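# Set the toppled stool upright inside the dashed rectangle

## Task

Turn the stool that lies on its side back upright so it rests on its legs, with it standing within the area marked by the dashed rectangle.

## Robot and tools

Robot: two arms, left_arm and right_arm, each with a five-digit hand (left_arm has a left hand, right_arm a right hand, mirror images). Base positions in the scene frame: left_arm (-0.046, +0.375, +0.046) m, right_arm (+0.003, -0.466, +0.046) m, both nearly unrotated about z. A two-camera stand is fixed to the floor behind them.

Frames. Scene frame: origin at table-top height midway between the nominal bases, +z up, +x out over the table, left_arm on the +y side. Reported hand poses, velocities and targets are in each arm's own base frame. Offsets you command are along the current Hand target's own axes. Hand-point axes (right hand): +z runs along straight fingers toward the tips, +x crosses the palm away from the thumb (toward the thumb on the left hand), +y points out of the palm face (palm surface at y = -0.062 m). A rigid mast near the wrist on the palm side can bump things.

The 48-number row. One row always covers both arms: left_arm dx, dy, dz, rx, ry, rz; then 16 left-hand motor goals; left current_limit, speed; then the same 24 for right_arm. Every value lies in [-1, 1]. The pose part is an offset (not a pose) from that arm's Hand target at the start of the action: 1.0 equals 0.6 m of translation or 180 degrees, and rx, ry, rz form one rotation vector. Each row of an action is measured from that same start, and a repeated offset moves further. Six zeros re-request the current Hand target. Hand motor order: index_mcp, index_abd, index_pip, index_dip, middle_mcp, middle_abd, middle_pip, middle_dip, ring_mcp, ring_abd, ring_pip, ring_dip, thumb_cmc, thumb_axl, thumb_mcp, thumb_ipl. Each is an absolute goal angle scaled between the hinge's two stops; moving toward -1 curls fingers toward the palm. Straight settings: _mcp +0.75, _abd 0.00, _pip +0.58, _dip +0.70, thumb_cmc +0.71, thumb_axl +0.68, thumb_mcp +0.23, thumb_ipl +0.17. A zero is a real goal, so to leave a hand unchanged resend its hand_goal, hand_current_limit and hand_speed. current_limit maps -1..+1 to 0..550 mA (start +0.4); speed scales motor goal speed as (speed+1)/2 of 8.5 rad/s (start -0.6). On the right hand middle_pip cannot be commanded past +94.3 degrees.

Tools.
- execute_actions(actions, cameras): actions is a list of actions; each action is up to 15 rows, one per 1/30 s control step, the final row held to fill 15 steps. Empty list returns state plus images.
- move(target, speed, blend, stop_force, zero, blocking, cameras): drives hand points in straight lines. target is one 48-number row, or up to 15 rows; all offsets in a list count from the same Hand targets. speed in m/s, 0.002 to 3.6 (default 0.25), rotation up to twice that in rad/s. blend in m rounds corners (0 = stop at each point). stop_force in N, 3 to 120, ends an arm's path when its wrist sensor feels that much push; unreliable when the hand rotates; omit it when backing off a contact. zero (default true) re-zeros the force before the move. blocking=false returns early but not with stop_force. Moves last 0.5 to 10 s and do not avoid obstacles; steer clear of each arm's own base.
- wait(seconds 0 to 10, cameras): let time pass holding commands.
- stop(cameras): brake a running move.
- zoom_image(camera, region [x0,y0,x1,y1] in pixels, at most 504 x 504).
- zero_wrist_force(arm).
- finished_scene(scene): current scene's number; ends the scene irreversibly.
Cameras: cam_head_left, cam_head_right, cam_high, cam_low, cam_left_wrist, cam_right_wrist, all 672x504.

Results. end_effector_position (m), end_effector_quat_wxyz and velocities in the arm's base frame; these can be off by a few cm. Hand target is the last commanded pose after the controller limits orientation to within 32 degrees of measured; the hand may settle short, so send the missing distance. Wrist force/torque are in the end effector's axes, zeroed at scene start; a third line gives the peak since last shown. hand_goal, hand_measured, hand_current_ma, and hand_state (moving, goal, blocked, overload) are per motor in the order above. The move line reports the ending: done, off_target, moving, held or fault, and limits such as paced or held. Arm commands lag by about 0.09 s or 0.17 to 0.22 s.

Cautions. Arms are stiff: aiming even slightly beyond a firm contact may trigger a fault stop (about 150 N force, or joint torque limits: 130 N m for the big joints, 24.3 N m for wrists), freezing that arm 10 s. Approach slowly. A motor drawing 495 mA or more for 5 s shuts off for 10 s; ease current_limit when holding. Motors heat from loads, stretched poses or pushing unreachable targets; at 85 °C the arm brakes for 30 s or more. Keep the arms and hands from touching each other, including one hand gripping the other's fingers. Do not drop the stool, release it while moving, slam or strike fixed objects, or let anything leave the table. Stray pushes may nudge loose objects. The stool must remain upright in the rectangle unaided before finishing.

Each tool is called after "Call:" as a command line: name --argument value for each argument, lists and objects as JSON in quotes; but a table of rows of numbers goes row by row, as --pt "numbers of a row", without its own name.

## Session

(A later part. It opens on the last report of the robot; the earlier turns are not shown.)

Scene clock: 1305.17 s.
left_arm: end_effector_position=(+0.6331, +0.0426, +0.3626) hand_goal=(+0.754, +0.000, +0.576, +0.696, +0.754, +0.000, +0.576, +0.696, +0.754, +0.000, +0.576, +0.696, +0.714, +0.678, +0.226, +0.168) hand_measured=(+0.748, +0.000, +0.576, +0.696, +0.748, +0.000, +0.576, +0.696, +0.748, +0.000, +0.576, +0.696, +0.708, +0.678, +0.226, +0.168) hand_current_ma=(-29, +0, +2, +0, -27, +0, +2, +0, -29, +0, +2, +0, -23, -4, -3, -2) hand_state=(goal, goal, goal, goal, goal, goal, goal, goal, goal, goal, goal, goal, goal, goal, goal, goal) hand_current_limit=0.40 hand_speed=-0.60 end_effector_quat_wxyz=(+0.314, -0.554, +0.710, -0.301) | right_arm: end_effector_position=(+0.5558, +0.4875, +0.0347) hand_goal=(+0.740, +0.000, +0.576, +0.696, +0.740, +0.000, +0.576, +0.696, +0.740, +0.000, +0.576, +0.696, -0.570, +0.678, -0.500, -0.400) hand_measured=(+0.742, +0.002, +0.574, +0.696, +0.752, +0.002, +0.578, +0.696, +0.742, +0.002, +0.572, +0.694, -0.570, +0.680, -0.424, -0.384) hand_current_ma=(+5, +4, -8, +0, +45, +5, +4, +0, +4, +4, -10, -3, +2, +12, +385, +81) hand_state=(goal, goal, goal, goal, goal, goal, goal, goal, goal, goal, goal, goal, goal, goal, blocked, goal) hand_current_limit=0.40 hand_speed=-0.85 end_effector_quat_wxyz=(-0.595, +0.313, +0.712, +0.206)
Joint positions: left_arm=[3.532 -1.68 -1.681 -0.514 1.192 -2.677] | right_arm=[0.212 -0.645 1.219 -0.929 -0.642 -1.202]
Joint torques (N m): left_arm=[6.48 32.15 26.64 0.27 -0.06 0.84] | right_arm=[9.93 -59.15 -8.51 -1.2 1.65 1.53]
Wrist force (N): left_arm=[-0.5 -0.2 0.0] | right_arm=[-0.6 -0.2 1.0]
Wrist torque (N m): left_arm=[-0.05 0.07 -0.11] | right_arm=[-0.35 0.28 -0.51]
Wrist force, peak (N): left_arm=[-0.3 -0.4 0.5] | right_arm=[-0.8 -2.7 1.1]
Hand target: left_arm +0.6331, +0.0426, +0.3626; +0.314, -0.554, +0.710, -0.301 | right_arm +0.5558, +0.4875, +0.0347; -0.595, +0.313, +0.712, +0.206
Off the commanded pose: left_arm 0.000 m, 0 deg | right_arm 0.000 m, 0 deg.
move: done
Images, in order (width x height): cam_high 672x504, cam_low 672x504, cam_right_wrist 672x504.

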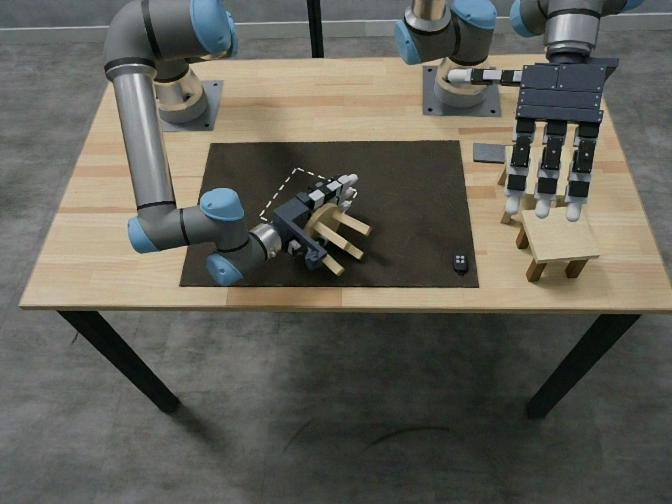

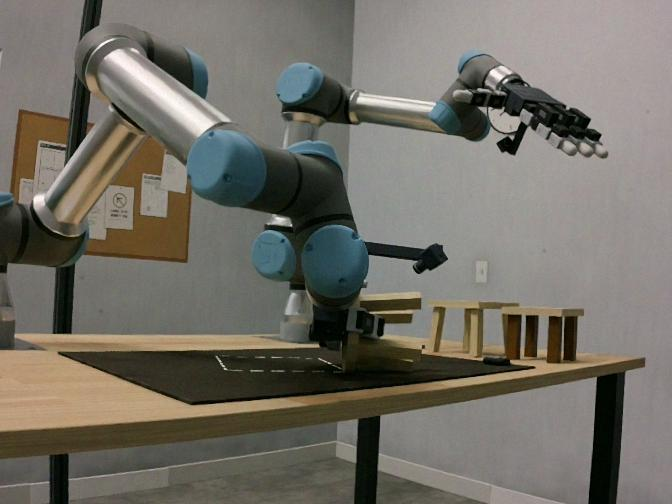

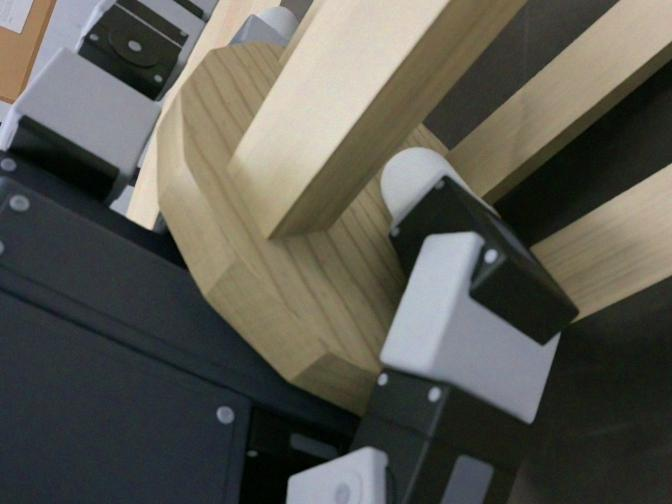

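Call:
move --target '[0,0,0,0,0,0,0.754,0,0.576,0.696,0.754,0,0.576,0.696,0.754,0,0.576,0.696,0.714,0.678,0.226,0.168,0.4,-0.6,0,0,0,0,0,0,0.70,0,0.576,0.696,0.70,0,0.576,0.696,0.70,0,0.576,0.696,-0.571,0.678,-0.60,-0.46,0.6,-0.85]' --cameras '["cam_right_wrist"]'

Call:
zero_wrist_force --arm "right_arm"

Call:
move --target '[0,0,0,0,0,0,0.754,0,0.576,0.696,0.754,0,0.576,0.696,0.754,0,0.576,0.696,0.714,0.678,0.226,0.168,0.4,-0.6,0.0325,-0.0026,-0.0069,0,0,0,0.70,0,0.576,0.696,0.70,0,0.576,0.696,0.70,0,0.576,0.696,-0.571,0.678,-0.60,-0.46,0.6,-0.85]' --speed 0.05 --cameras '["cam_high","cam_low","cam_right_wrist"]'

Scene clock: 1319.47 s.
left_arm: end_effector_position=(+0.6331, +0.0426, +0.3626) hand_goal=(+0.754, +0.000, +0.576, +0.696, +0.754, +0.000, +0.576, +0.696, +0.754, +0.000, +0.576, +0.696, +0.714, +0.678, +0.226, +0.168) hand_measured=(+0.748, +0.000, +0.576, +0.696, +0.748, +0.000, +0.576, +0.696, +0.748, +0.000, +0.576, +0.696, +0.708, +0.678, +0.226, +0.168) hand_current_ma=(-29, +0, +2, +0, -27, +0, +2, +0, -29, +0, +2, +0, -23, -4, -3, -2) hand_state=(goal, goal, goal, goal, goal, goal, goal, goal, goal, goal, goal, goal, goal, goal, goal, goal) hand_current_limit=0.40 hand_speed=-0.60 end_effector_quat_wxyz=(+0.314, -0.554, +0.710, -0.301) | right_arm: end_effector_position=(+0.5558, +0.4875, +0.0347) hand_goal=(+0.700, +0.000, +0.576, +0.696, +0.700, +0.000, +0.576, +0.696, +0.700, +0.000, +0.576, +0.696, -0.570, +0.678, -0.600, -0.460) hand_measured=(+0.708, +0.002, +0.574, +0.696, +0.718, +0.002, +0.578, +0.696, +0.702, +0.002, +0.574, +0.694, -0.568, +0.680, -0.424, -0.390) hand_current_ma=(+30, +4, -4, +0, +77, +5, +4, +0, +5, +4, -10, -3, +3, +12, +440, +425) hand_state=(goal, goal, goal, goal, goal, goal, goal, goal, goal, goal, goal, goal, goal, goal, blocked, blocked) hand_current_limit=0.60 hand_speed=-0.85 end_effector_quat_wxyz=(-0.595, +0.313, +0.712, +0.206)
Joint positions: left_arm=[3.532 -1.68 -1.681 -0.514 1.192 -2.677] | right_arm=[0.212 -0.645 1.219 -0.929 -0.642 -1.202]
Joint torques (N m): left_arm=[6.36 32.59 27.95 0.5 0.03 0.97] | right_arm=[0.83 -48.78 -8.78 2.36 -1.87 1.61]
Wrist force (N): left_arm=[0.2 0.1 0.3] | right_arm=[-0.3 0.1 1.3]
Wrist torque (N m): left_arm=[-0.02 -0.02 -0.06] | right_arm=[-0.36 0.34 -0.60]
Wrist force, peak (N): left_arm=[-0.6 -0.1 0.5] | right_arm=[-1.3 -0.6 1.4]
Hand target: left_arm +0.6331, +0.0426, +0.3626; +0.314, -0.554, +0.710, -0.301 | right_arm +0.5558, +0.4875, +0.0347; -0.595, +0.313, +0.712, +0.206
Off the commanded pose: left_arm 0.000 m, 0 deg | right_arm 0.000 m, 0 deg.
move: done
Images, in order (width x height): cam_right_wrist 672x504.

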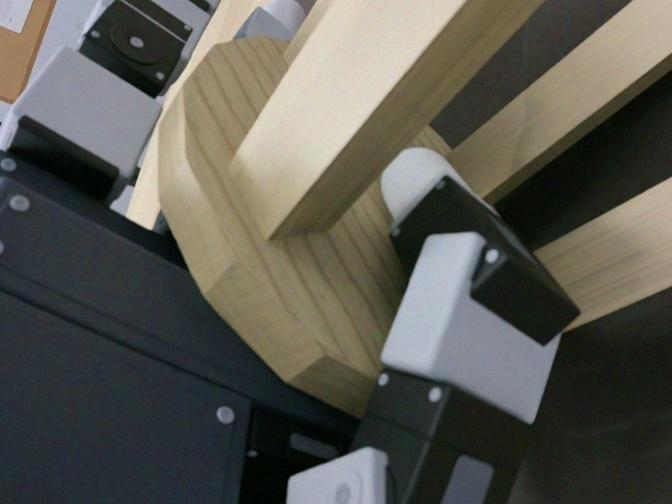

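Wrist force sensor zeroed.

Scene clock: 1320.33 s.
left_arm: end_effector_position=(+0.6331, +0.0426, +0.3626) hand_goal=(+0.754, +0.000, +0.576, +0.696, +0.754, +0.000, +0.576, +0.696, +0.754, +0.000, +0.576, +0.696, +0.714, +0.678, +0.226, +0.168) hand_measured=(+0.748, +0.000, +0.576, +0.696, +0.748, +0.000, +0.576, +0.696, +0.748, +0.000, +0.576, +0.696, +0.708, +0.678, +0.226, +0.168) hand_current_ma=(-29, +0, +2, +0, -27, +0, +2, +0, -29, +0, +2, +0, -23, -4, -3, -2) hand_state=(goal, goal, goal, goal, goal, goal, goal, goal, goal, goal, goal, goal, goal, goal, goal, goal) hand_current_limit=0.40 hand_speed=-0.60 end_effector_quat_wxyz=(+0.314, -0.554, +0.710, -0.301) | right_arm: end_effector_position=(+0.5558, +0.4875, +0.0546) hand_goal=(+0.700, +0.000, +0.576, +0.696, +0.700, +0.000, +0.576, +0.696, +0.700, +0.000, +0.576, +0.696, -0.570, +0.678, -0.600, -0.460) hand_measured=(+0.710, +0.002, +0.576, +0.696, +0.708, +0.002, +0.578, +0.696, +0.702, +0.002, +0.574, +0.694, -0.562, +0.696, -0.424, -0.408) hand_current_ma=(+35, +8, +2, +0, +29, +7, +4, +0, +4, +4, -10, -3, +27, +84, +440, +299) hand_state=(goal, goal, goal, goal, goal, goal, goal, goal, goal, goal, goal, goal, goal, goal, blocked, blocked) hand_current_limit=0.60 hand_speed=-0.85 end_effector_quat_wxyz=(-0.595, +0.313, +0.712, +0.206)
Joint positions: left_arm=[3.532 -1.68 -1.681 -0.514 1.192 -2.677] | right_arm=[0.212 -0.671 1.213 -0.896 -0.642 -1.201]
Joint torques (N m): left_arm=[5.33 32.17 27.17 0.33 0.08 0.78] | right_arm=[9.94 -62.67 -23.51 3.21 1.64 -1.05]
Wrist force (N, zeroed by zero_wrist_force on right_arm): left_arm=[-0.3 0.0 0.0] | right_arm=[-2.4 -2.4 0.3]
Wrist torque (N m, zeroed by zero_wrist_force on right_arm): left_arm=[-0.02 0.03 -0.09] | right_arm=[-0.11 -0.11 0.11]
Wrist force, peak (N, zeroed by zero_wrist_force on right_arm): left_arm=[-0.6 -0.2 0.6] | right_arm=[-3.0 -2.5 -0.1]
Hand target: left_arm +0.6331, +0.0426, +0.3626; +0.314, -0.554, +0.710, -0.301 | right_arm +0.5558, +0.4875, +0.0547; -0.595, +0.313, +0.712, +0.206
Off the commanded pose: left_arm 0.000 m, 0 deg | right_arm 0.000 m, 0 deg.
move: done
Images, in order (width x height): cam_high 672x504, cam_low 672x504, cam_right_wrist 672x504.

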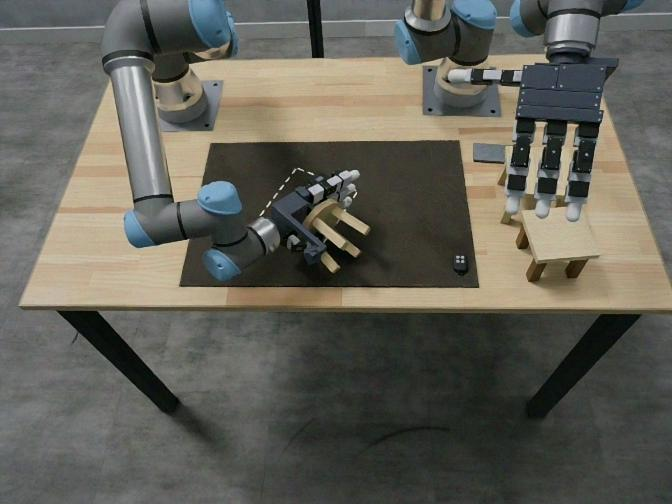

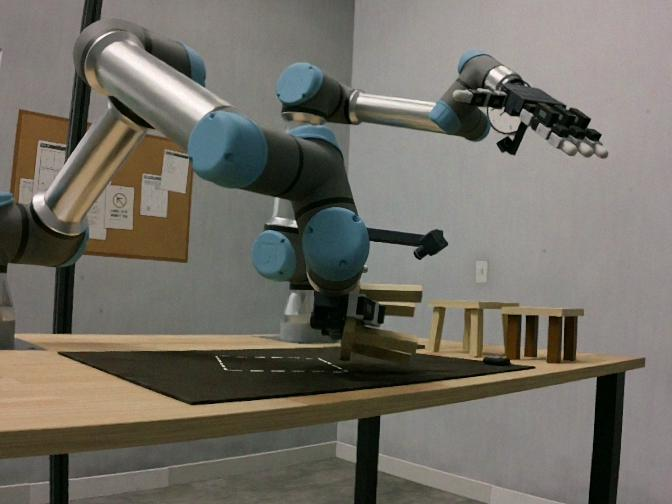

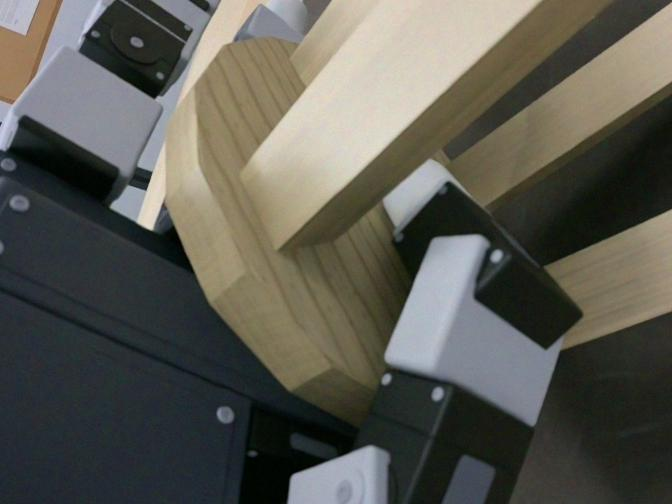

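Call:
move --target '[0,0,0,0,0,0,0.754,0,0.576,0.696,0.754,0,0.576,0.696,0.754,0,0.576,0.696,0.714,0.678,0.226,0.168,0.4,-0.6,0.1625,-0.013,-0.0345,0,0,0,0.70,0,0.576,0.696,0.70,0,0.576,0.696,0.70,0,0.576,0.696,-0.571,0.678,-0.60,-0.46,0.65,-0.85]' --speed 0.06 --cameras '["cam_high","cam_low","cam_right_wrist","cam_head_left"]'

Call:
zoom_image --camera "cam_low" --region '[290, 220, 450, 390]'

Scene clock: 1330.70 s.
left_arm: end_effector_position=(+0.6331, +0.0426, +0.3626) hand_goal=(+0.754, +0.000, +0.576, +0.696, +0.754, +0.000, +0.576, +0.696, +0.754, +0.000, +0.576, +0.696, +0.714, +0.678, +0.226, +0.168) hand_measured=(+0.748, +0.000, +0.576, +0.696, +0.748, +0.000, +0.576, +0.696, +0.748, +0.000, +0.576, +0.696, +0.708, +0.678, +0.226, +0.168) hand_current_ma=(-29, +0, +2, +0, -27, +0, +2, +0, -29, +0, +2, +0, -23, -4, -3, -2) hand_state=(goal, goal, goal, goal, goal, goal, goal, goal, goal, goal, goal, goal, goal, goal, goal, goal) hand_current_limit=0.40 hand_speed=-0.60 end_effector_quat_wxyz=(+0.314, -0.554, +0.710, -0.301) | right_arm: end_effector_position=(+0.5558, +0.4877, +0.1546) hand_goal=(+0.700, +0.000, +0.576, +0.696, +0.700, +0.000, +0.576, +0.696, +0.700, +0.000, +0.576, +0.696, -0.570, +0.678, -0.600, -0.460) hand_measured=(+0.710, +0.004, +0.576, +0.696, +0.708, +0.002, +0.578, +0.696, +0.702, +0.002, +0.574, +0.694, -0.562, +0.696, -0.424, -0.408) hand_current_ma=(+36, +9, +2, +0, +29, +7, +4, +0, +4, +4, -10, -3, +27, +85, +454, +299) hand_state=(goal, goal, goal, goal, goal, goal, goal, goal, goal, goal, goal, goal, goal, goal, blocked, blocked) hand_current_limit=0.65 hand_speed=-0.85 end_effector_quat_wxyz=(-0.595, +0.313, +0.711, +0.206)
Joint positions: left_arm=[3.532 -1.68 -1.681 -0.514 1.192 -2.677] | right_arm=[0.212 -0.782 1.14 -0.713 -0.642 -1.201]
Joint torques (N m): left_arm=[5.32 32.35 27.33 0.36 -0.01 0.94] | right_arm=[8.15 -61.21 -25.8 3.4 -0.04 -1.57]
Wrist force (N, zeroed by zero_wrist_force on right_arm): left_arm=[-0.2 0.0 0.5] | right_arm=[-2.8 -2.3 -0.2]
Wrist torque (N m, zeroed by zero_wrist_force on right_arm): left_arm=[-0.06 0.04 -0.09] | right_arm=[-0.04 -0.06 0.15]
Wrist force, peak (N, zeroed by zero_wrist_force on right_arm): left_arm=[-0.3 -0.3 0.4] | right_arm=[-3.0 -2.4 0.5]
Hand target: left_arm +0.6331, +0.0426, +0.3626; +0.314, -0.554, +0.710, -0.301 | right_arm +0.5558, +0.4877, +0.1547; -0.595, +0.313, +0.712, +0.206
Off the commanded pose: left_arm 0.000 m, 0 deg | right_arm 0.000 m, 0 deg.
move: done
Images, in order (width x height): cam_head_left 672x504, cam_high 672x504, cam_low 672x504, cam_right_wrist 672x504.

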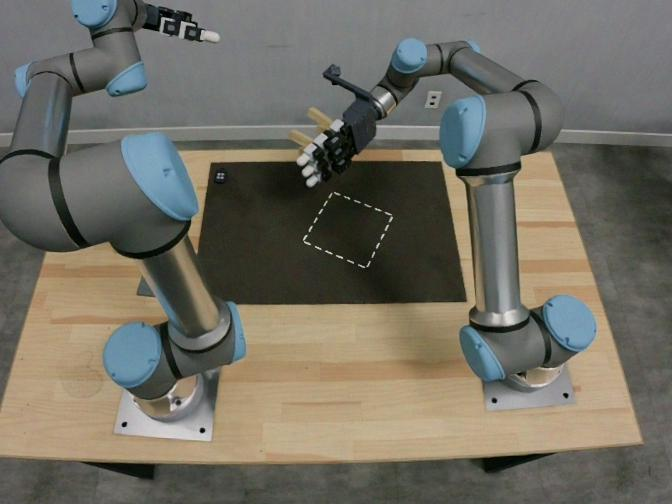

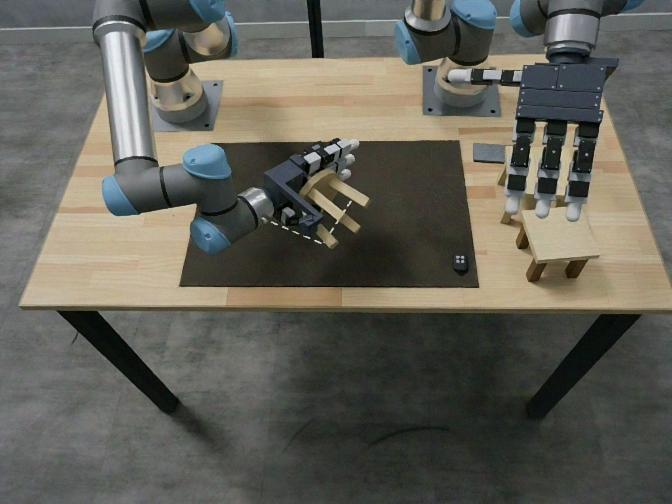

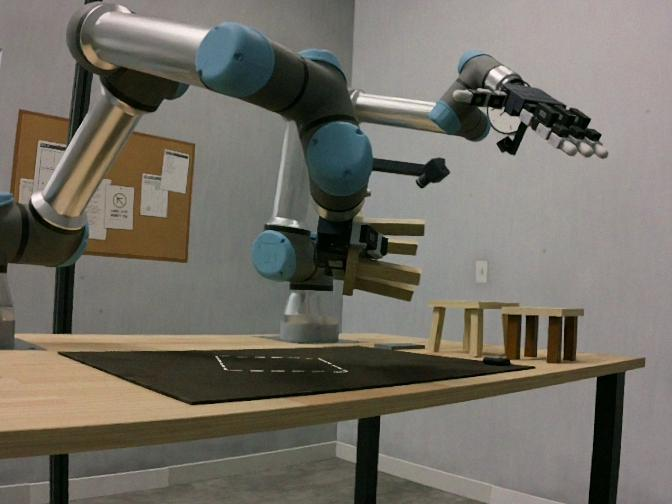

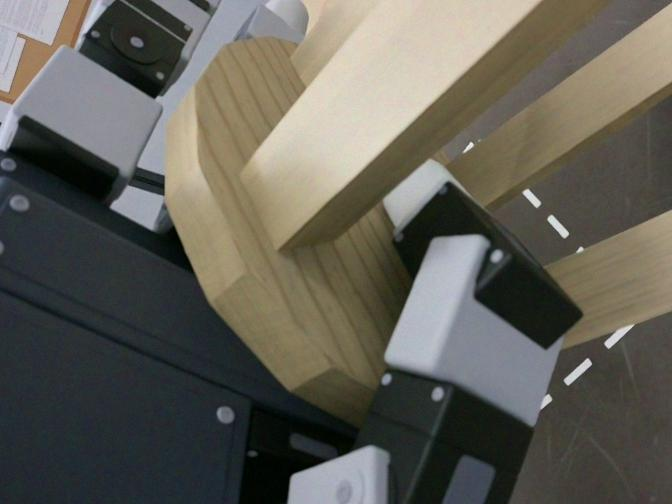

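Scaled by 2.965 from the camera's 672x504 image, which has a finer 960x720 frame.

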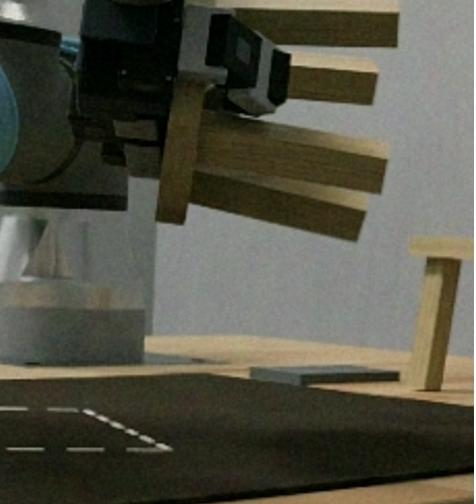

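Call:
move --target '[0,0,0,0,0,0,0.754,0,0.576,0.696,0.754,0,0.576,0.696,0.754,0,0.576,0.696,0.714,0.678,0.226,0.168,0.4,-0.6,0.0357,-0.2648,0.1073,0.0515,0.0475,0.4537,0.70,0,0.576,0.696,0.70,0,0.576,0.696,0.70,0,0.576,0.696,-0.571,0.678,-0.60,-0.46,0.65,-0.85]' --speed 0.14 --cameras '["all"]'

Call:
zoom_image --camera "cam_low" --region '[200, 220, 400, 400]'

Call:
zoom_image --camera "cam_high" --region '[220, 100, 420, 280]'

Call:
zoom_image --camera "cam_head_left" --region '[250, 120, 430, 290]'

Scene clock: 1370.67 s.
left_arm: end_effector_position=(+0.6331, +0.0426, +0.3626) hand_goal=(+0.754, +0.000, +0.576, +0.696, +0.754, +0.000, +0.576, +0.696, +0.754, +0.000, +0.576, +0.696, +0.714, +0.678, +0.226, +0.168) hand_measured=(+0.748, +0.000, +0.576, +0.696, +0.748, +0.000, +0.576, +0.696, +0.748, +0.000, +0.576, +0.696, +0.708, +0.678, +0.226, +0.168) hand_current_ma=(-29, +0, +2, +0, -27, +0, +2, +0, -29, +0, +2, +0, -23, -4, -3, -2) hand_state=(goal, goal, goal, goal, goal, goal, goal, goal, goal, goal, goal, goal, goal, goal, goal, goal) hand_current_limit=0.40 hand_speed=-0.60 end_effector_quat_wxyz=(+0.314, -0.554, +0.710, -0.301) | right_arm: end_effector_position=(+0.3980, +0.4204, +0.1747) hand_goal=(+0.700, +0.000, +0.576, +0.696, +0.700, +0.000, +0.576, +0.696, +0.700, +0.000, +0.576, +0.696, -0.570, +0.678, -0.600, -0.460) hand_measured=(+0.700, +0.002, +0.576, +0.696, +0.700, +0.002, +0.578, +0.696, +0.694, +0.002, +0.574, +0.694, -0.566, +0.696, -0.424, -0.408) hand_current_ma=(+3, +7, +2, +0, +1, +7, +4, +0, -24, +4, -10, -3, +17, +87, +454, +299) hand_state=(goal, goal, goal, goal, goal, goal, goal, goal, goal, goal, goal, goal, goal, goal, blocked, blocked) hand_current_limit=0.65 hand_speed=-0.85 end_effector_quat_wxyz=(+0.653, -0.641, -0.305, +0.265)
Joint positions: left_arm=[3.532 -1.68 -1.681 -0.514 1.192 -2.677] | right_arm=[0.24 -0.914 1.27 -0.37 -0.59 -0.047]
Joint torques (N m): left_arm=[6.61 32.8 27.37 0.24 0.02 0.91] | right_arm=[10.98 -55.61 -10.47 -0.75 2.63 1.71]
Wrist force (N, zeroed by zero_wrist_force on right_arm): left_arm=[-0.2 -0.1 0.2] | right_arm=[-1.7 1.4 -2.0]
Wrist torque (N m, zeroed by zero_wrist_force on right_arm): left_arm=[-0.04 0.03 -0.08] | right_arm=[0.38 0.14 0.40]
Wrist force, peak (N, zeroed by zero_wrist_force on right_arm): left_arm=[-0.4 -0.7 0.4] | right_arm=[-3.2 -2.4 -0.2]
Hand target: left_arm +0.6331, +0.0426, +0.3626; +0.314, -0.554, +0.710, -0.301 | right_arm +0.3980, +0.4204, +0.1747; +0.653, -0.641, -0.305, +0.265
Off the commanded pose: left_arm 0.000 m, 0 deg | right_arm 0.000 m, 0 deg.
move: done

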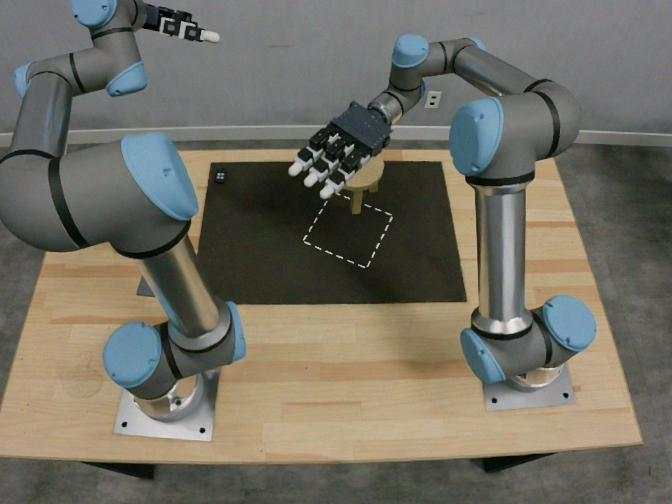

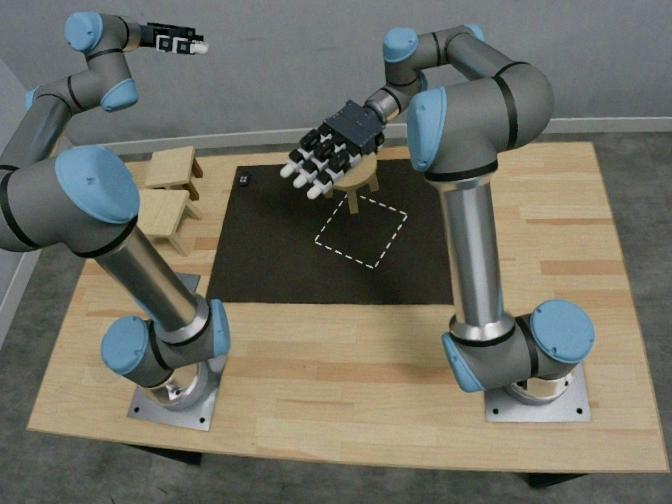

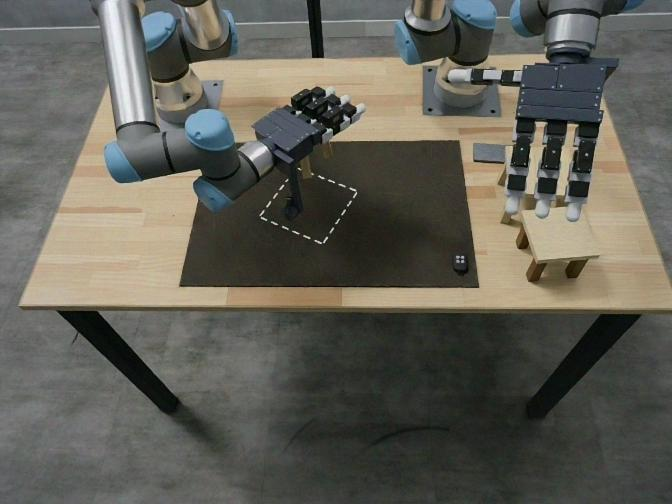

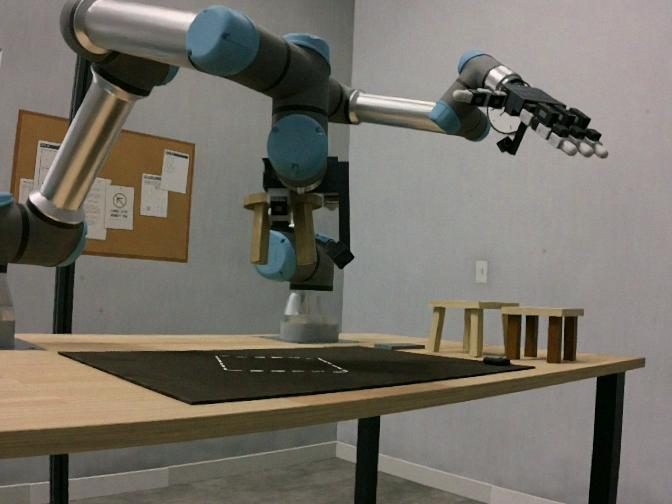

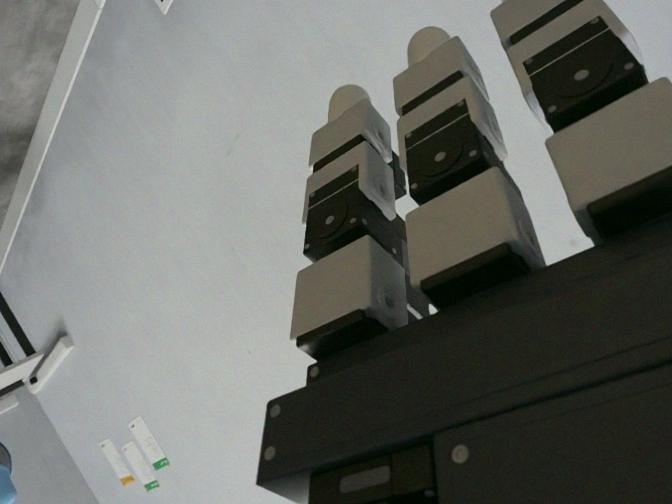

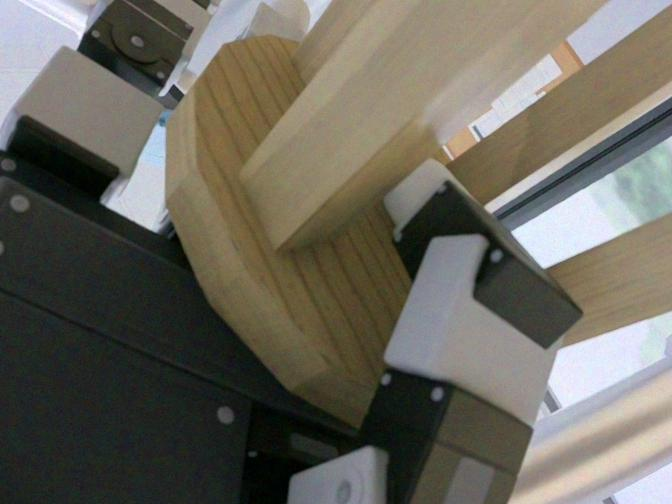

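Scaled by 2.520 from the camera's 672x504 image, which has a finer 960x720 frame.

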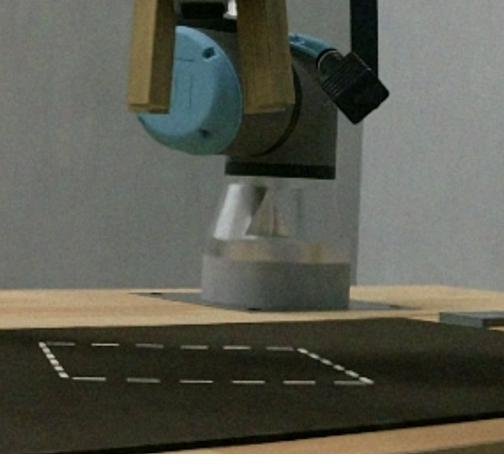

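Scaled by 2.520 from the camera's 672x504 image, which has a finer 960x720 frame.

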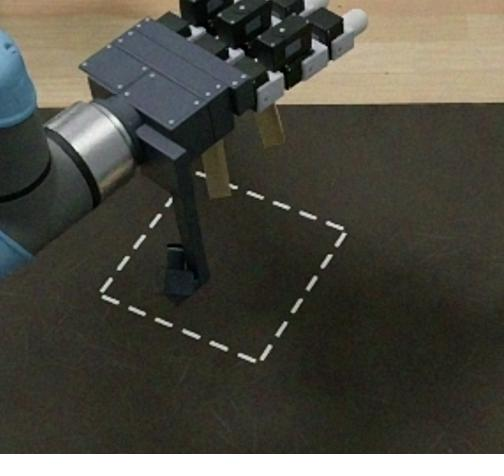

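Scaled by 2.800 from the camera's 672x504 image, which has a finer 960x720 frame.

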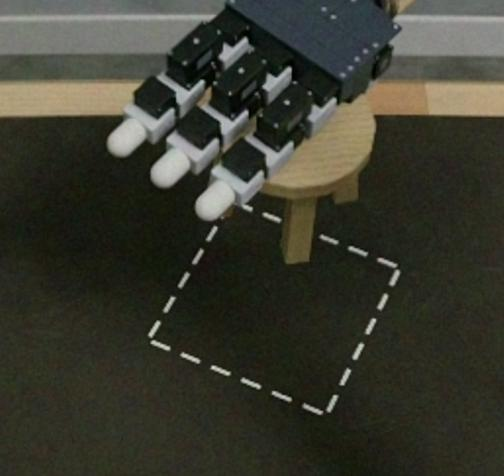

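Call:
zoom_image --camera "cam_low" --region '[230, 160, 370, 280]'

Scaled by 3.600 from the camera's 672x504 image, which has a finer 960x720 frame.

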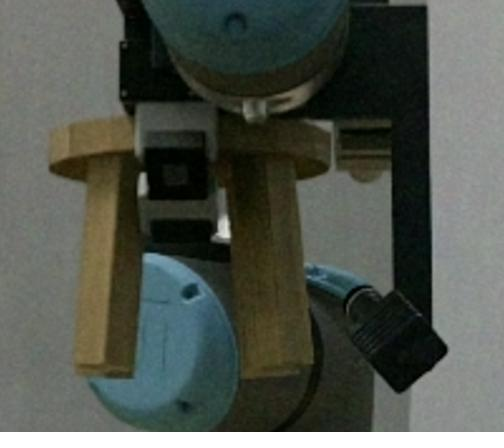

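Call:
move --target '[0,0,0,0,0,0,0.754,0,0.576,0.696,0.754,0,0.576,0.696,0.754,0,0.576,0.696,0.714,0.678,0.226,0.168,0.4,-0.6,0.0022,0.1917,0.0273,-0.0417,0,0.0189,0.70,0,0.576,0.696,0.70,0,0.576,0.696,0.70,0,0.576,0.696,-0.571,0.678,-0.60,-0.46,0.65,-0.85]' --speed 0.1 --cameras '["cam_high","cam_low","cam_head_left"]'

Call:
zoom_image --camera "cam_low" --region '[200, 240, 370, 390]'

Call:
zoom_image --camera "cam_high" --region '[220, 120, 400, 280]'

Call:
zoom_image --camera "cam_head_left" --region '[260, 130, 430, 290]'

Scene clock: 1410.17 s.
left_arm: end_effector_position=(+0.6331, +0.0426, +0.3626) hand_goal=(+0.754, +0.000, +0.576, +0.696, +0.754, +0.000, +0.576, +0.696, +0.754, +0.000, +0.576, +0.696, +0.714, +0.678, +0.226, +0.168) hand_measured=(+0.748, +0.000, +0.576, +0.696, +0.748, +0.000, +0.576, +0.696, +0.748, +0.000, +0.576, +0.696, +0.708, +0.678, +0.226, +0.168) hand_current_ma=(-29, +0, +2, +0, -27, +0, +2, +0, -29, +0, +2, +0, -23, -4, -3, -2) hand_state=(goal, goal, goal, goal, goal, goal, goal, goal, goal, goal, goal, goal, goal, goal, goal, goal) hand_current_limit=0.40 hand_speed=-0.60 end_effector_quat_wxyz=(+0.314, -0.554, +0.710, -0.301) | right_arm: end_effector_position=(+0.3920, +0.4368, +0.0599) hand_goal=(+0.700, +0.000, +0.576, +0.696, +0.700, +0.000, +0.576, +0.696, +0.700, +0.000, +0.576, +0.696, -0.570, +0.678, -0.600, -0.460) hand_measured=(+0.700, +0.002, +0.576, +0.696, +0.700, +0.002, +0.578, +0.696, +0.694, +0.002, +0.574, +0.694, -0.568, +0.694, -0.424, -0.408) hand_current_ma=(+2, +6, +2, +0, +0, +7, +4, +0, -26, +4, -10, -3, +10, +79, +454, +299) hand_state=(goal, goal, goal, goal, goal, goal, goal, goal, goal, goal, goal, goal, goal, goal, blocked, blocked) hand_current_limit=0.65 hand_speed=-0.85 end_effector_quat_wxyz=(-0.601, +0.691, +0.303, -0.264)
Joint positions: left_arm=[3.532 -1.68 -1.681 -0.514 1.192 -2.677] | right_arm=[0.289 -0.866 1.444 -0.845 -0.553 0.229]
Joint torques (N m): left_arm=[5.67 31.44 27.38 0.5 0.06 0.74] | right_arm=[11.35 -40.14 -8.85 -2.08 3.01 1.92]
Wrist force (N, zeroed by zero_wrist_force on right_arm): left_arm=[-0.6 -0.3 0.1] | right_arm=[-1.0 1.8 -1.4]
Wrist torque (N m, zeroed by zero_wrist_force on right_arm): left_arm=[-0.05 0.08 -0.12] | right_arm=[0.37 0.01 0.46]
Wrist force, peak (N, zeroed by zero_wrist_force on right_arm): left_arm=[-0.5 -0.3 0.4] | right_arm=[-1.9 2.0 -2.0]
Hand target: left_arm +0.6331, +0.0426, +0.3626; +0.314, -0.554, +0.710, -0.301 | right_arm +0.3920, +0.4368, +0.0598; -0.601, +0.691, +0.303, -0.264
Off the commanded pose: left_arm 0.000 m, 0 deg | right_arm 0.000 m, 0 deg.
move: done
Images, in order (width x height): cam_head_left 672x504, cam_high 672x504, cam_low 672x504.

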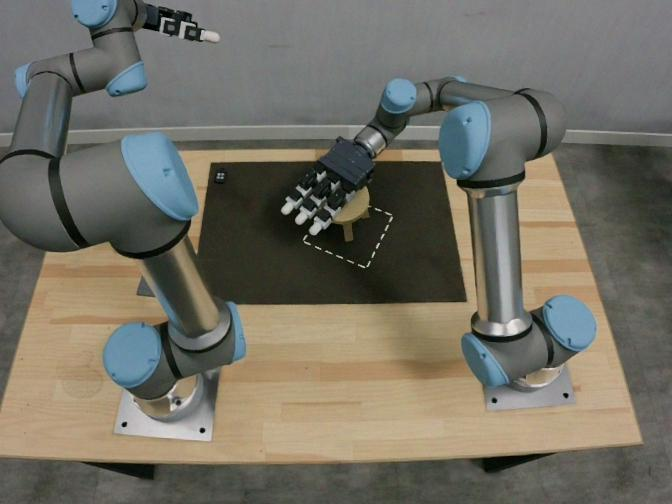

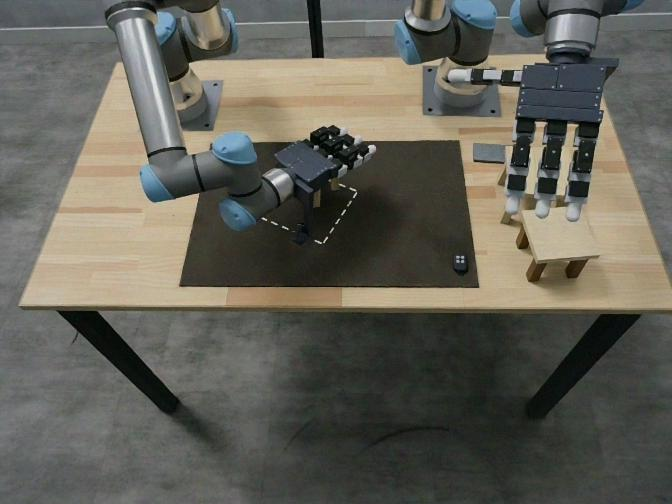

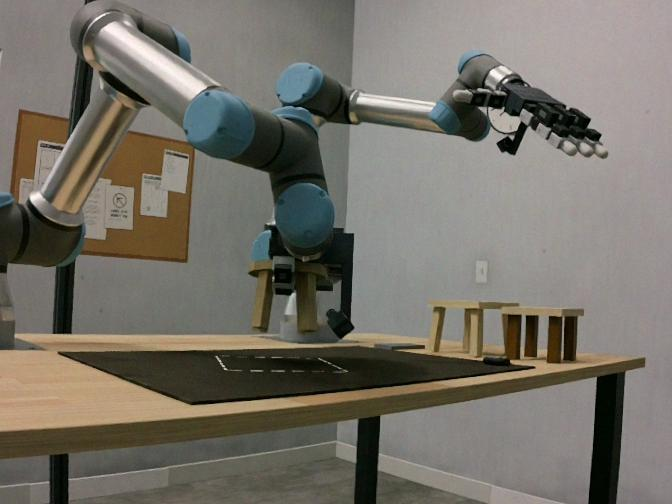

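Scaled by 2.965 from the camera's 672x504 image, which has a finer 960x720 frame.

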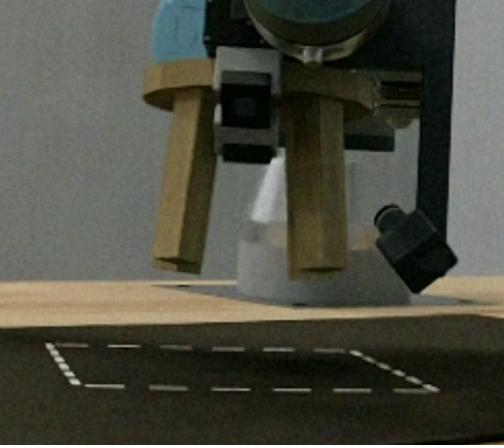

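Scaled by 2.800 from the camera's 672x504 image, which has a finer 960x720 frame.

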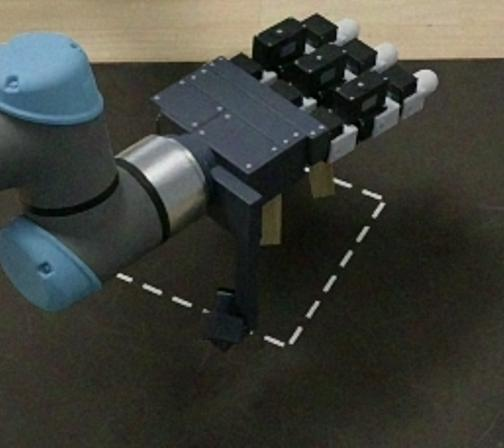

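Scaled by 2.965 from the camera's 672x504 image, which has a finer 960x720 frame.

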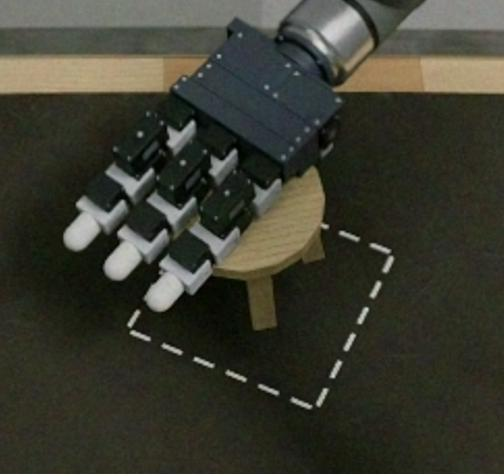

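Call:
move --target '[0,0,0,0,0,0,0.754,0,0.576,0.696,0.754,0,0.576,0.696,0.754,0,0.576,0.696,0.714,0.678,0.226,0.168,0.4,-0.6,-0.0143,0.0495,0,0,0,-0.0155,0.70,0,0.576,0.696,0.70,0,0.576,0.696,0.70,0,0.576,0.696,-0.571,0.678,-0.60,-0.46,0.65,-0.85]' --speed 0.06 --cameras '["cam_high","cam_low","cam_head_left"]'

Call:
zoom_image --camera "cam_low" --region '[200, 240, 370, 390]'

Call:
zoom_image --camera "cam_high" --region '[220, 120, 400, 280]'

Scene clock: 1429.23 s.
left_arm: end_effector_position=(+0.6331, +0.0426, +0.3626) hand_goal=(+0.754, +0.000, +0.576, +0.696, +0.754, +0.000, +0.576, +0.696, +0.754, +0.000, +0.576, +0.696, +0.714, +0.678, +0.226, +0.168) hand_measured=(+0.748, +0.000, +0.576, +0.696, +0.748, +0.000, +0.576, +0.696, +0.748, +0.000, +0.576, +0.696, +0.708, +0.678, +0.226, +0.168) hand_current_ma=(-29, +0, +2, +0, -27, +0, +2, +0, -29, +0, +2, +0, -23, -4, -3, -2) hand_state=(goal, goal, goal, goal, goal, goal, goal, goal, goal, goal, goal, goal, goal, goal, goal, goal) hand_current_limit=0.40 hand_speed=-0.60 end_effector_quat_wxyz=(+0.314, -0.554, +0.710, -0.301) | right_arm: end_effector_position=(+0.3892, +0.4277, +0.0305) hand_goal=(+0.700, +0.000, +0.576, +0.696, +0.700, +0.000, +0.576, +0.696, +0.700, +0.000, +0.576, +0.696, -0.570, +0.678, -0.600, -0.460) hand_measured=(+0.700, +0.002, +0.576, +0.696, +0.700, +0.002, +0.578, +0.696, +0.694, +0.002, +0.574, +0.694, -0.568, +0.694, -0.424, -0.408) hand_current_ma=(+2, +6, +2, +0, +0, +6, +4, +0, -26, +4, -10, -3, +10, +78, +454, +299) hand_state=(goal, goal, goal, goal, goal, goal, goal, goal, goal, goal, goal, goal, goal, goal, blocked, blocked) hand_current_limit=0.65 hand_speed=-0.85 end_effector_quat_wxyz=(-0.607, +0.684, +0.319, -0.249)
Joint positions: left_arm=[3.532 -1.68 -1.681 -0.514 1.192 -2.677] | right_arm=[0.273 -0.848 1.498 -0.91 -0.568 0.173]
Joint torques (N m): left_arm=[4.9 32.12 27.49 0.49 0.03 0.86] | right_arm=[-9.48 -40.88 -7.47 -2.18 -1.93 -1.4]
Wrist force (N, zeroed by zero_wrist_force on right_arm): left_arm=[-0.4 -0.2 0.4] | right_arm=[-1.9 2.1 -1.4]
Wrist torque (N m, zeroed by zero_wrist_force on right_arm): left_arm=[-0.08 0.06 -0.10] | right_arm=[0.36 0.12 0.59]
Wrist force, peak (N, zeroed by zero_wrist_force on right_arm): left_arm=[-0.5 -0.4 0.5] | right_arm=[-2.1 2.5 -1.6]
Hand target: left_arm +0.6331, +0.0426, +0.3626; +0.314, -0.554, +0.710, -0.301 | right_arm +0.3892, +0.4277, +0.0304; -0.607, +0.684, +0.319, -0.249
Off the commanded pose: left_arm 0.000 m, 0 deg | right_arm 0.000 m, 0 deg.
move: done
Images, in order (width x height): cam_head_left 672x504, cam_high 672x504, cam_low 672x504.

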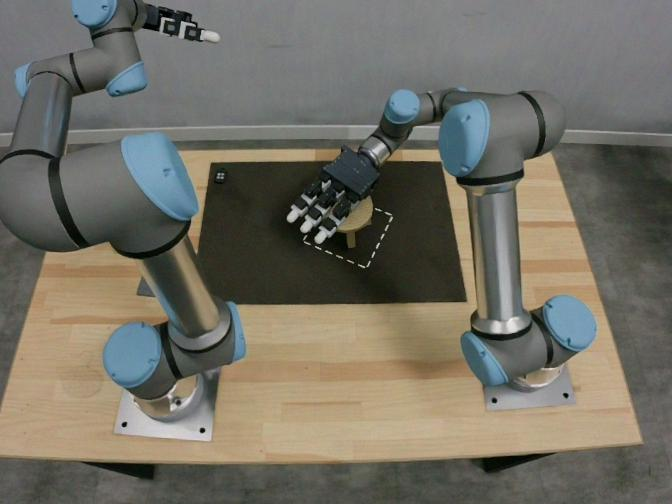

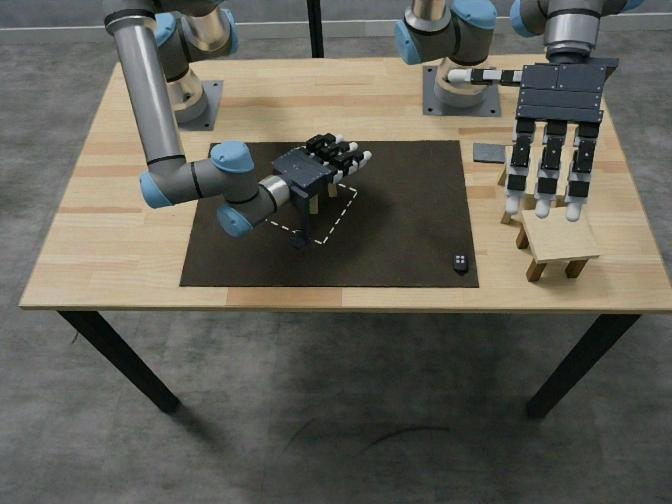

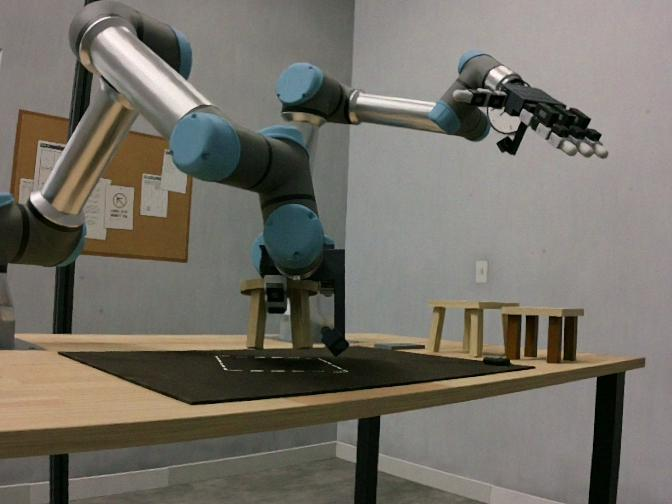

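Scaled by 2.965 from the camera's 672x504 image, which has a finer 960x720 frame.

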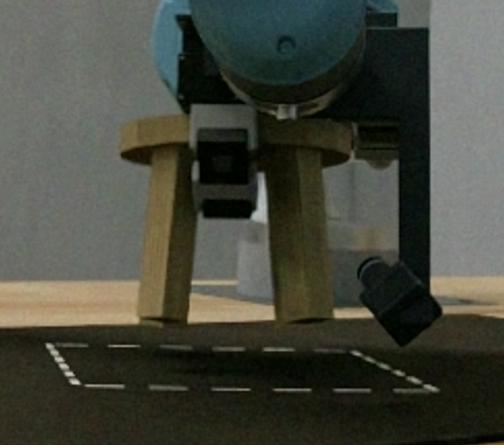

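Scaled by 2.800 from the camera's 672x504 image, which has a finer 960x720 frame.

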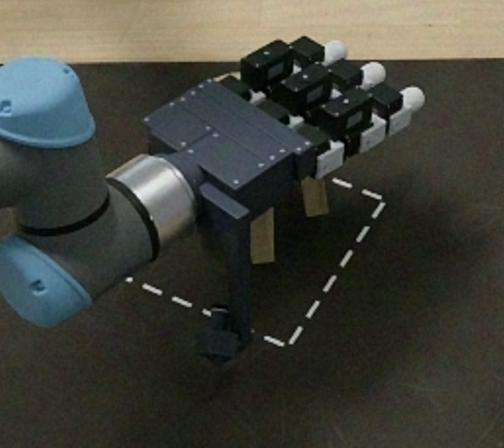

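Call:
move --target '[0,0,0,0,0,0,0.754,0,0.576,0.696,0.754,0,0.576,0.696,0.754,0,0.576,0.696,0.714,0.678,0.226,0.168,0.4,-0.6,-0.0028,0.0495,0.0065,0,0,0,0.70,0,0.576,0.696,0.70,0,0.576,0.696,0.70,0,0.576,0.696,-0.571,0.678,-0.60,-0.46,0.65,-0.85]' --speed 0.015 --stop_force 3 --cameras '["cam_high","cam_low","cam_head_left"]'

Call:
zoom_image --camera "cam_low" --region '[220, 260, 370, 390]'

Call:
zoom_image --camera "cam_high" --region '[220, 120, 400, 280]'

Scene clock: 1448.83 s.
left_arm: end_effector_position=(+0.6331, +0.0426, +0.3626) hand_goal=(+0.754, +0.000, +0.576, +0.696, +0.754, +0.000, +0.576, +0.696, +0.754, +0.000, +0.576, +0.696, +0.714, +0.678, +0.226, +0.168) hand_measured=(+0.748, +0.000, +0.576, +0.696, +0.748, +0.000, +0.576, +0.696, +0.748, +0.000, +0.576, +0.696, +0.708, +0.678, +0.226, +0.168) hand_current_ma=(-29, +0, +2, +0, -27, +0, +2, +0, -29, +0, +2, +0, -23, -4, -3, -2) hand_state=(goal, goal, goal, goal, goal, goal, goal, goal, goal, goal, goal, goal, goal, goal, goal, goal) hand_current_limit=0.40 hand_speed=-0.60 end_effector_quat_wxyz=(+0.314, -0.554, +0.710, -0.301) | right_arm: end_effector_position=(+0.3892, +0.4275, +0.0143) hand_goal=(+0.700, +0.000, +0.576, +0.696, +0.700, +0.000, +0.576, +0.696, +0.700, +0.000, +0.576, +0.696, -0.570, +0.678, -0.600, -0.460) hand_measured=(+0.704, +0.002, +0.576, +0.696, +0.702, +0.002, +0.578, +0.696, +0.694, +0.002, +0.574, +0.694, -0.568, +0.688, -0.424, -0.412) hand_current_ma=(+11, +6, +2, +0, +8, +4, +4, +0, -26, +4, -10, -3, +7, +45, +454, +284) hand_state=(goal, goal, goal, goal, goal, goal, goal, goal, goal, goal, goal, goal, goal, goal, blocked, blocked) hand_current_limit=0.65 hand_speed=-0.85 end_effector_quat_wxyz=(-0.607, +0.684, +0.319, -0.249)
Joint positions: left_arm=[3.532 -1.68 -1.681 -0.514 1.192 -2.677] | right_arm=[0.273 -0.824 1.505 -0.941 -0.568 0.172]
Joint torques (N m): left_arm=[5.65 32.03 27.97 0.32 -0.11 0.68] | right_arm=[-0.76 -55.87 -21.7 3.75 -1.23 -0.81]
Wrist force (N, zeroed by zero_wrist_force on right_arm): left_arm=[0.0 0.1 -0.2] | right_arm=[-1.9 2.1 -1.2]
Wrist torque (N m, zeroed by zero_wrist_force on right_arm): left_arm=[0.00 -0.01 -0.07] | right_arm=[0.32 0.10 0.60]
Wrist force, peak (N, zeroed by zero_wrist_force on right_arm): left_arm=[-0.4 -0.4 0.6] | right_arm=[-0.1 -4.6 -3.9]
Hand target: left_arm +0.6331, +0.0426, +0.3626; +0.314, -0.554, +0.710, -0.301 | right_arm +0.3892, +0.4275, +0.0143; -0.607, +0.684, +0.319, -0.249 (not the last commanded pose)
Off the commanded pose: left_arm 0.000 m, 0 deg | right_arm 0.014 m, 0 deg.
move: contact (right_arm)
Images, in order (width x height): cam_head_left 672x504, cam_high 672x504, cam_low 672x504.

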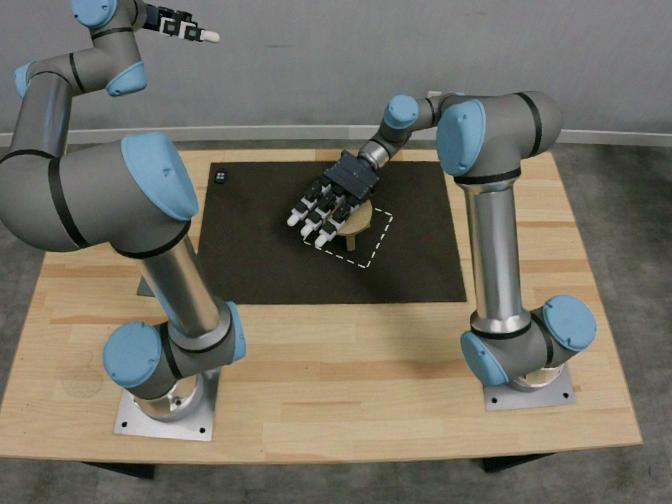

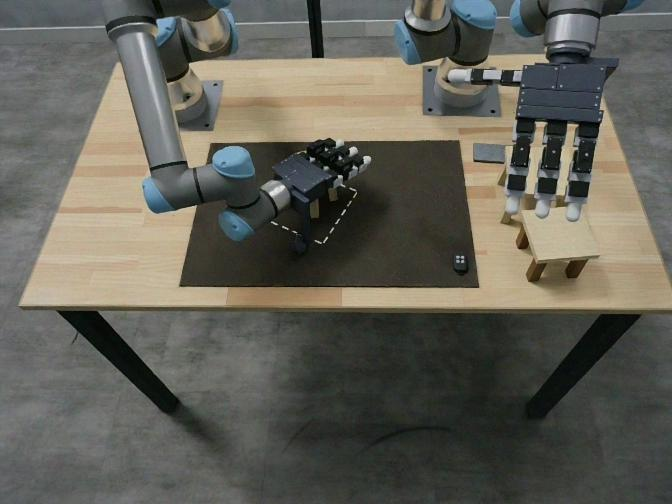

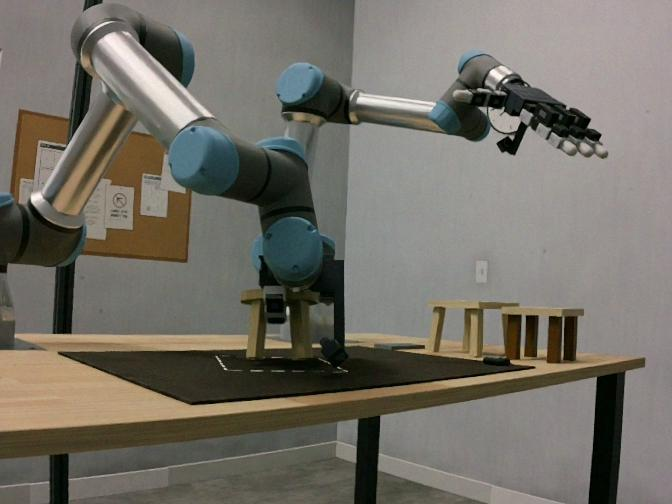

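Scaled by 3.360 from the camera's 672x504 image, which has a finer 960x720 frame.

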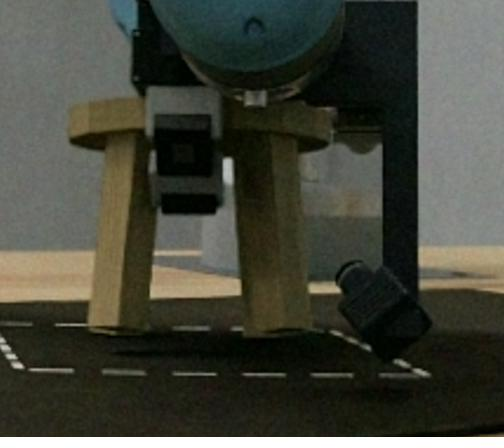

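Scaled by 2.800 from the camera's 672x504 image, which has a finer 960x720 frame.

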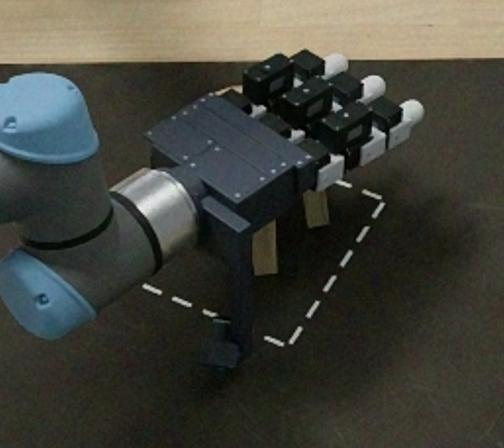

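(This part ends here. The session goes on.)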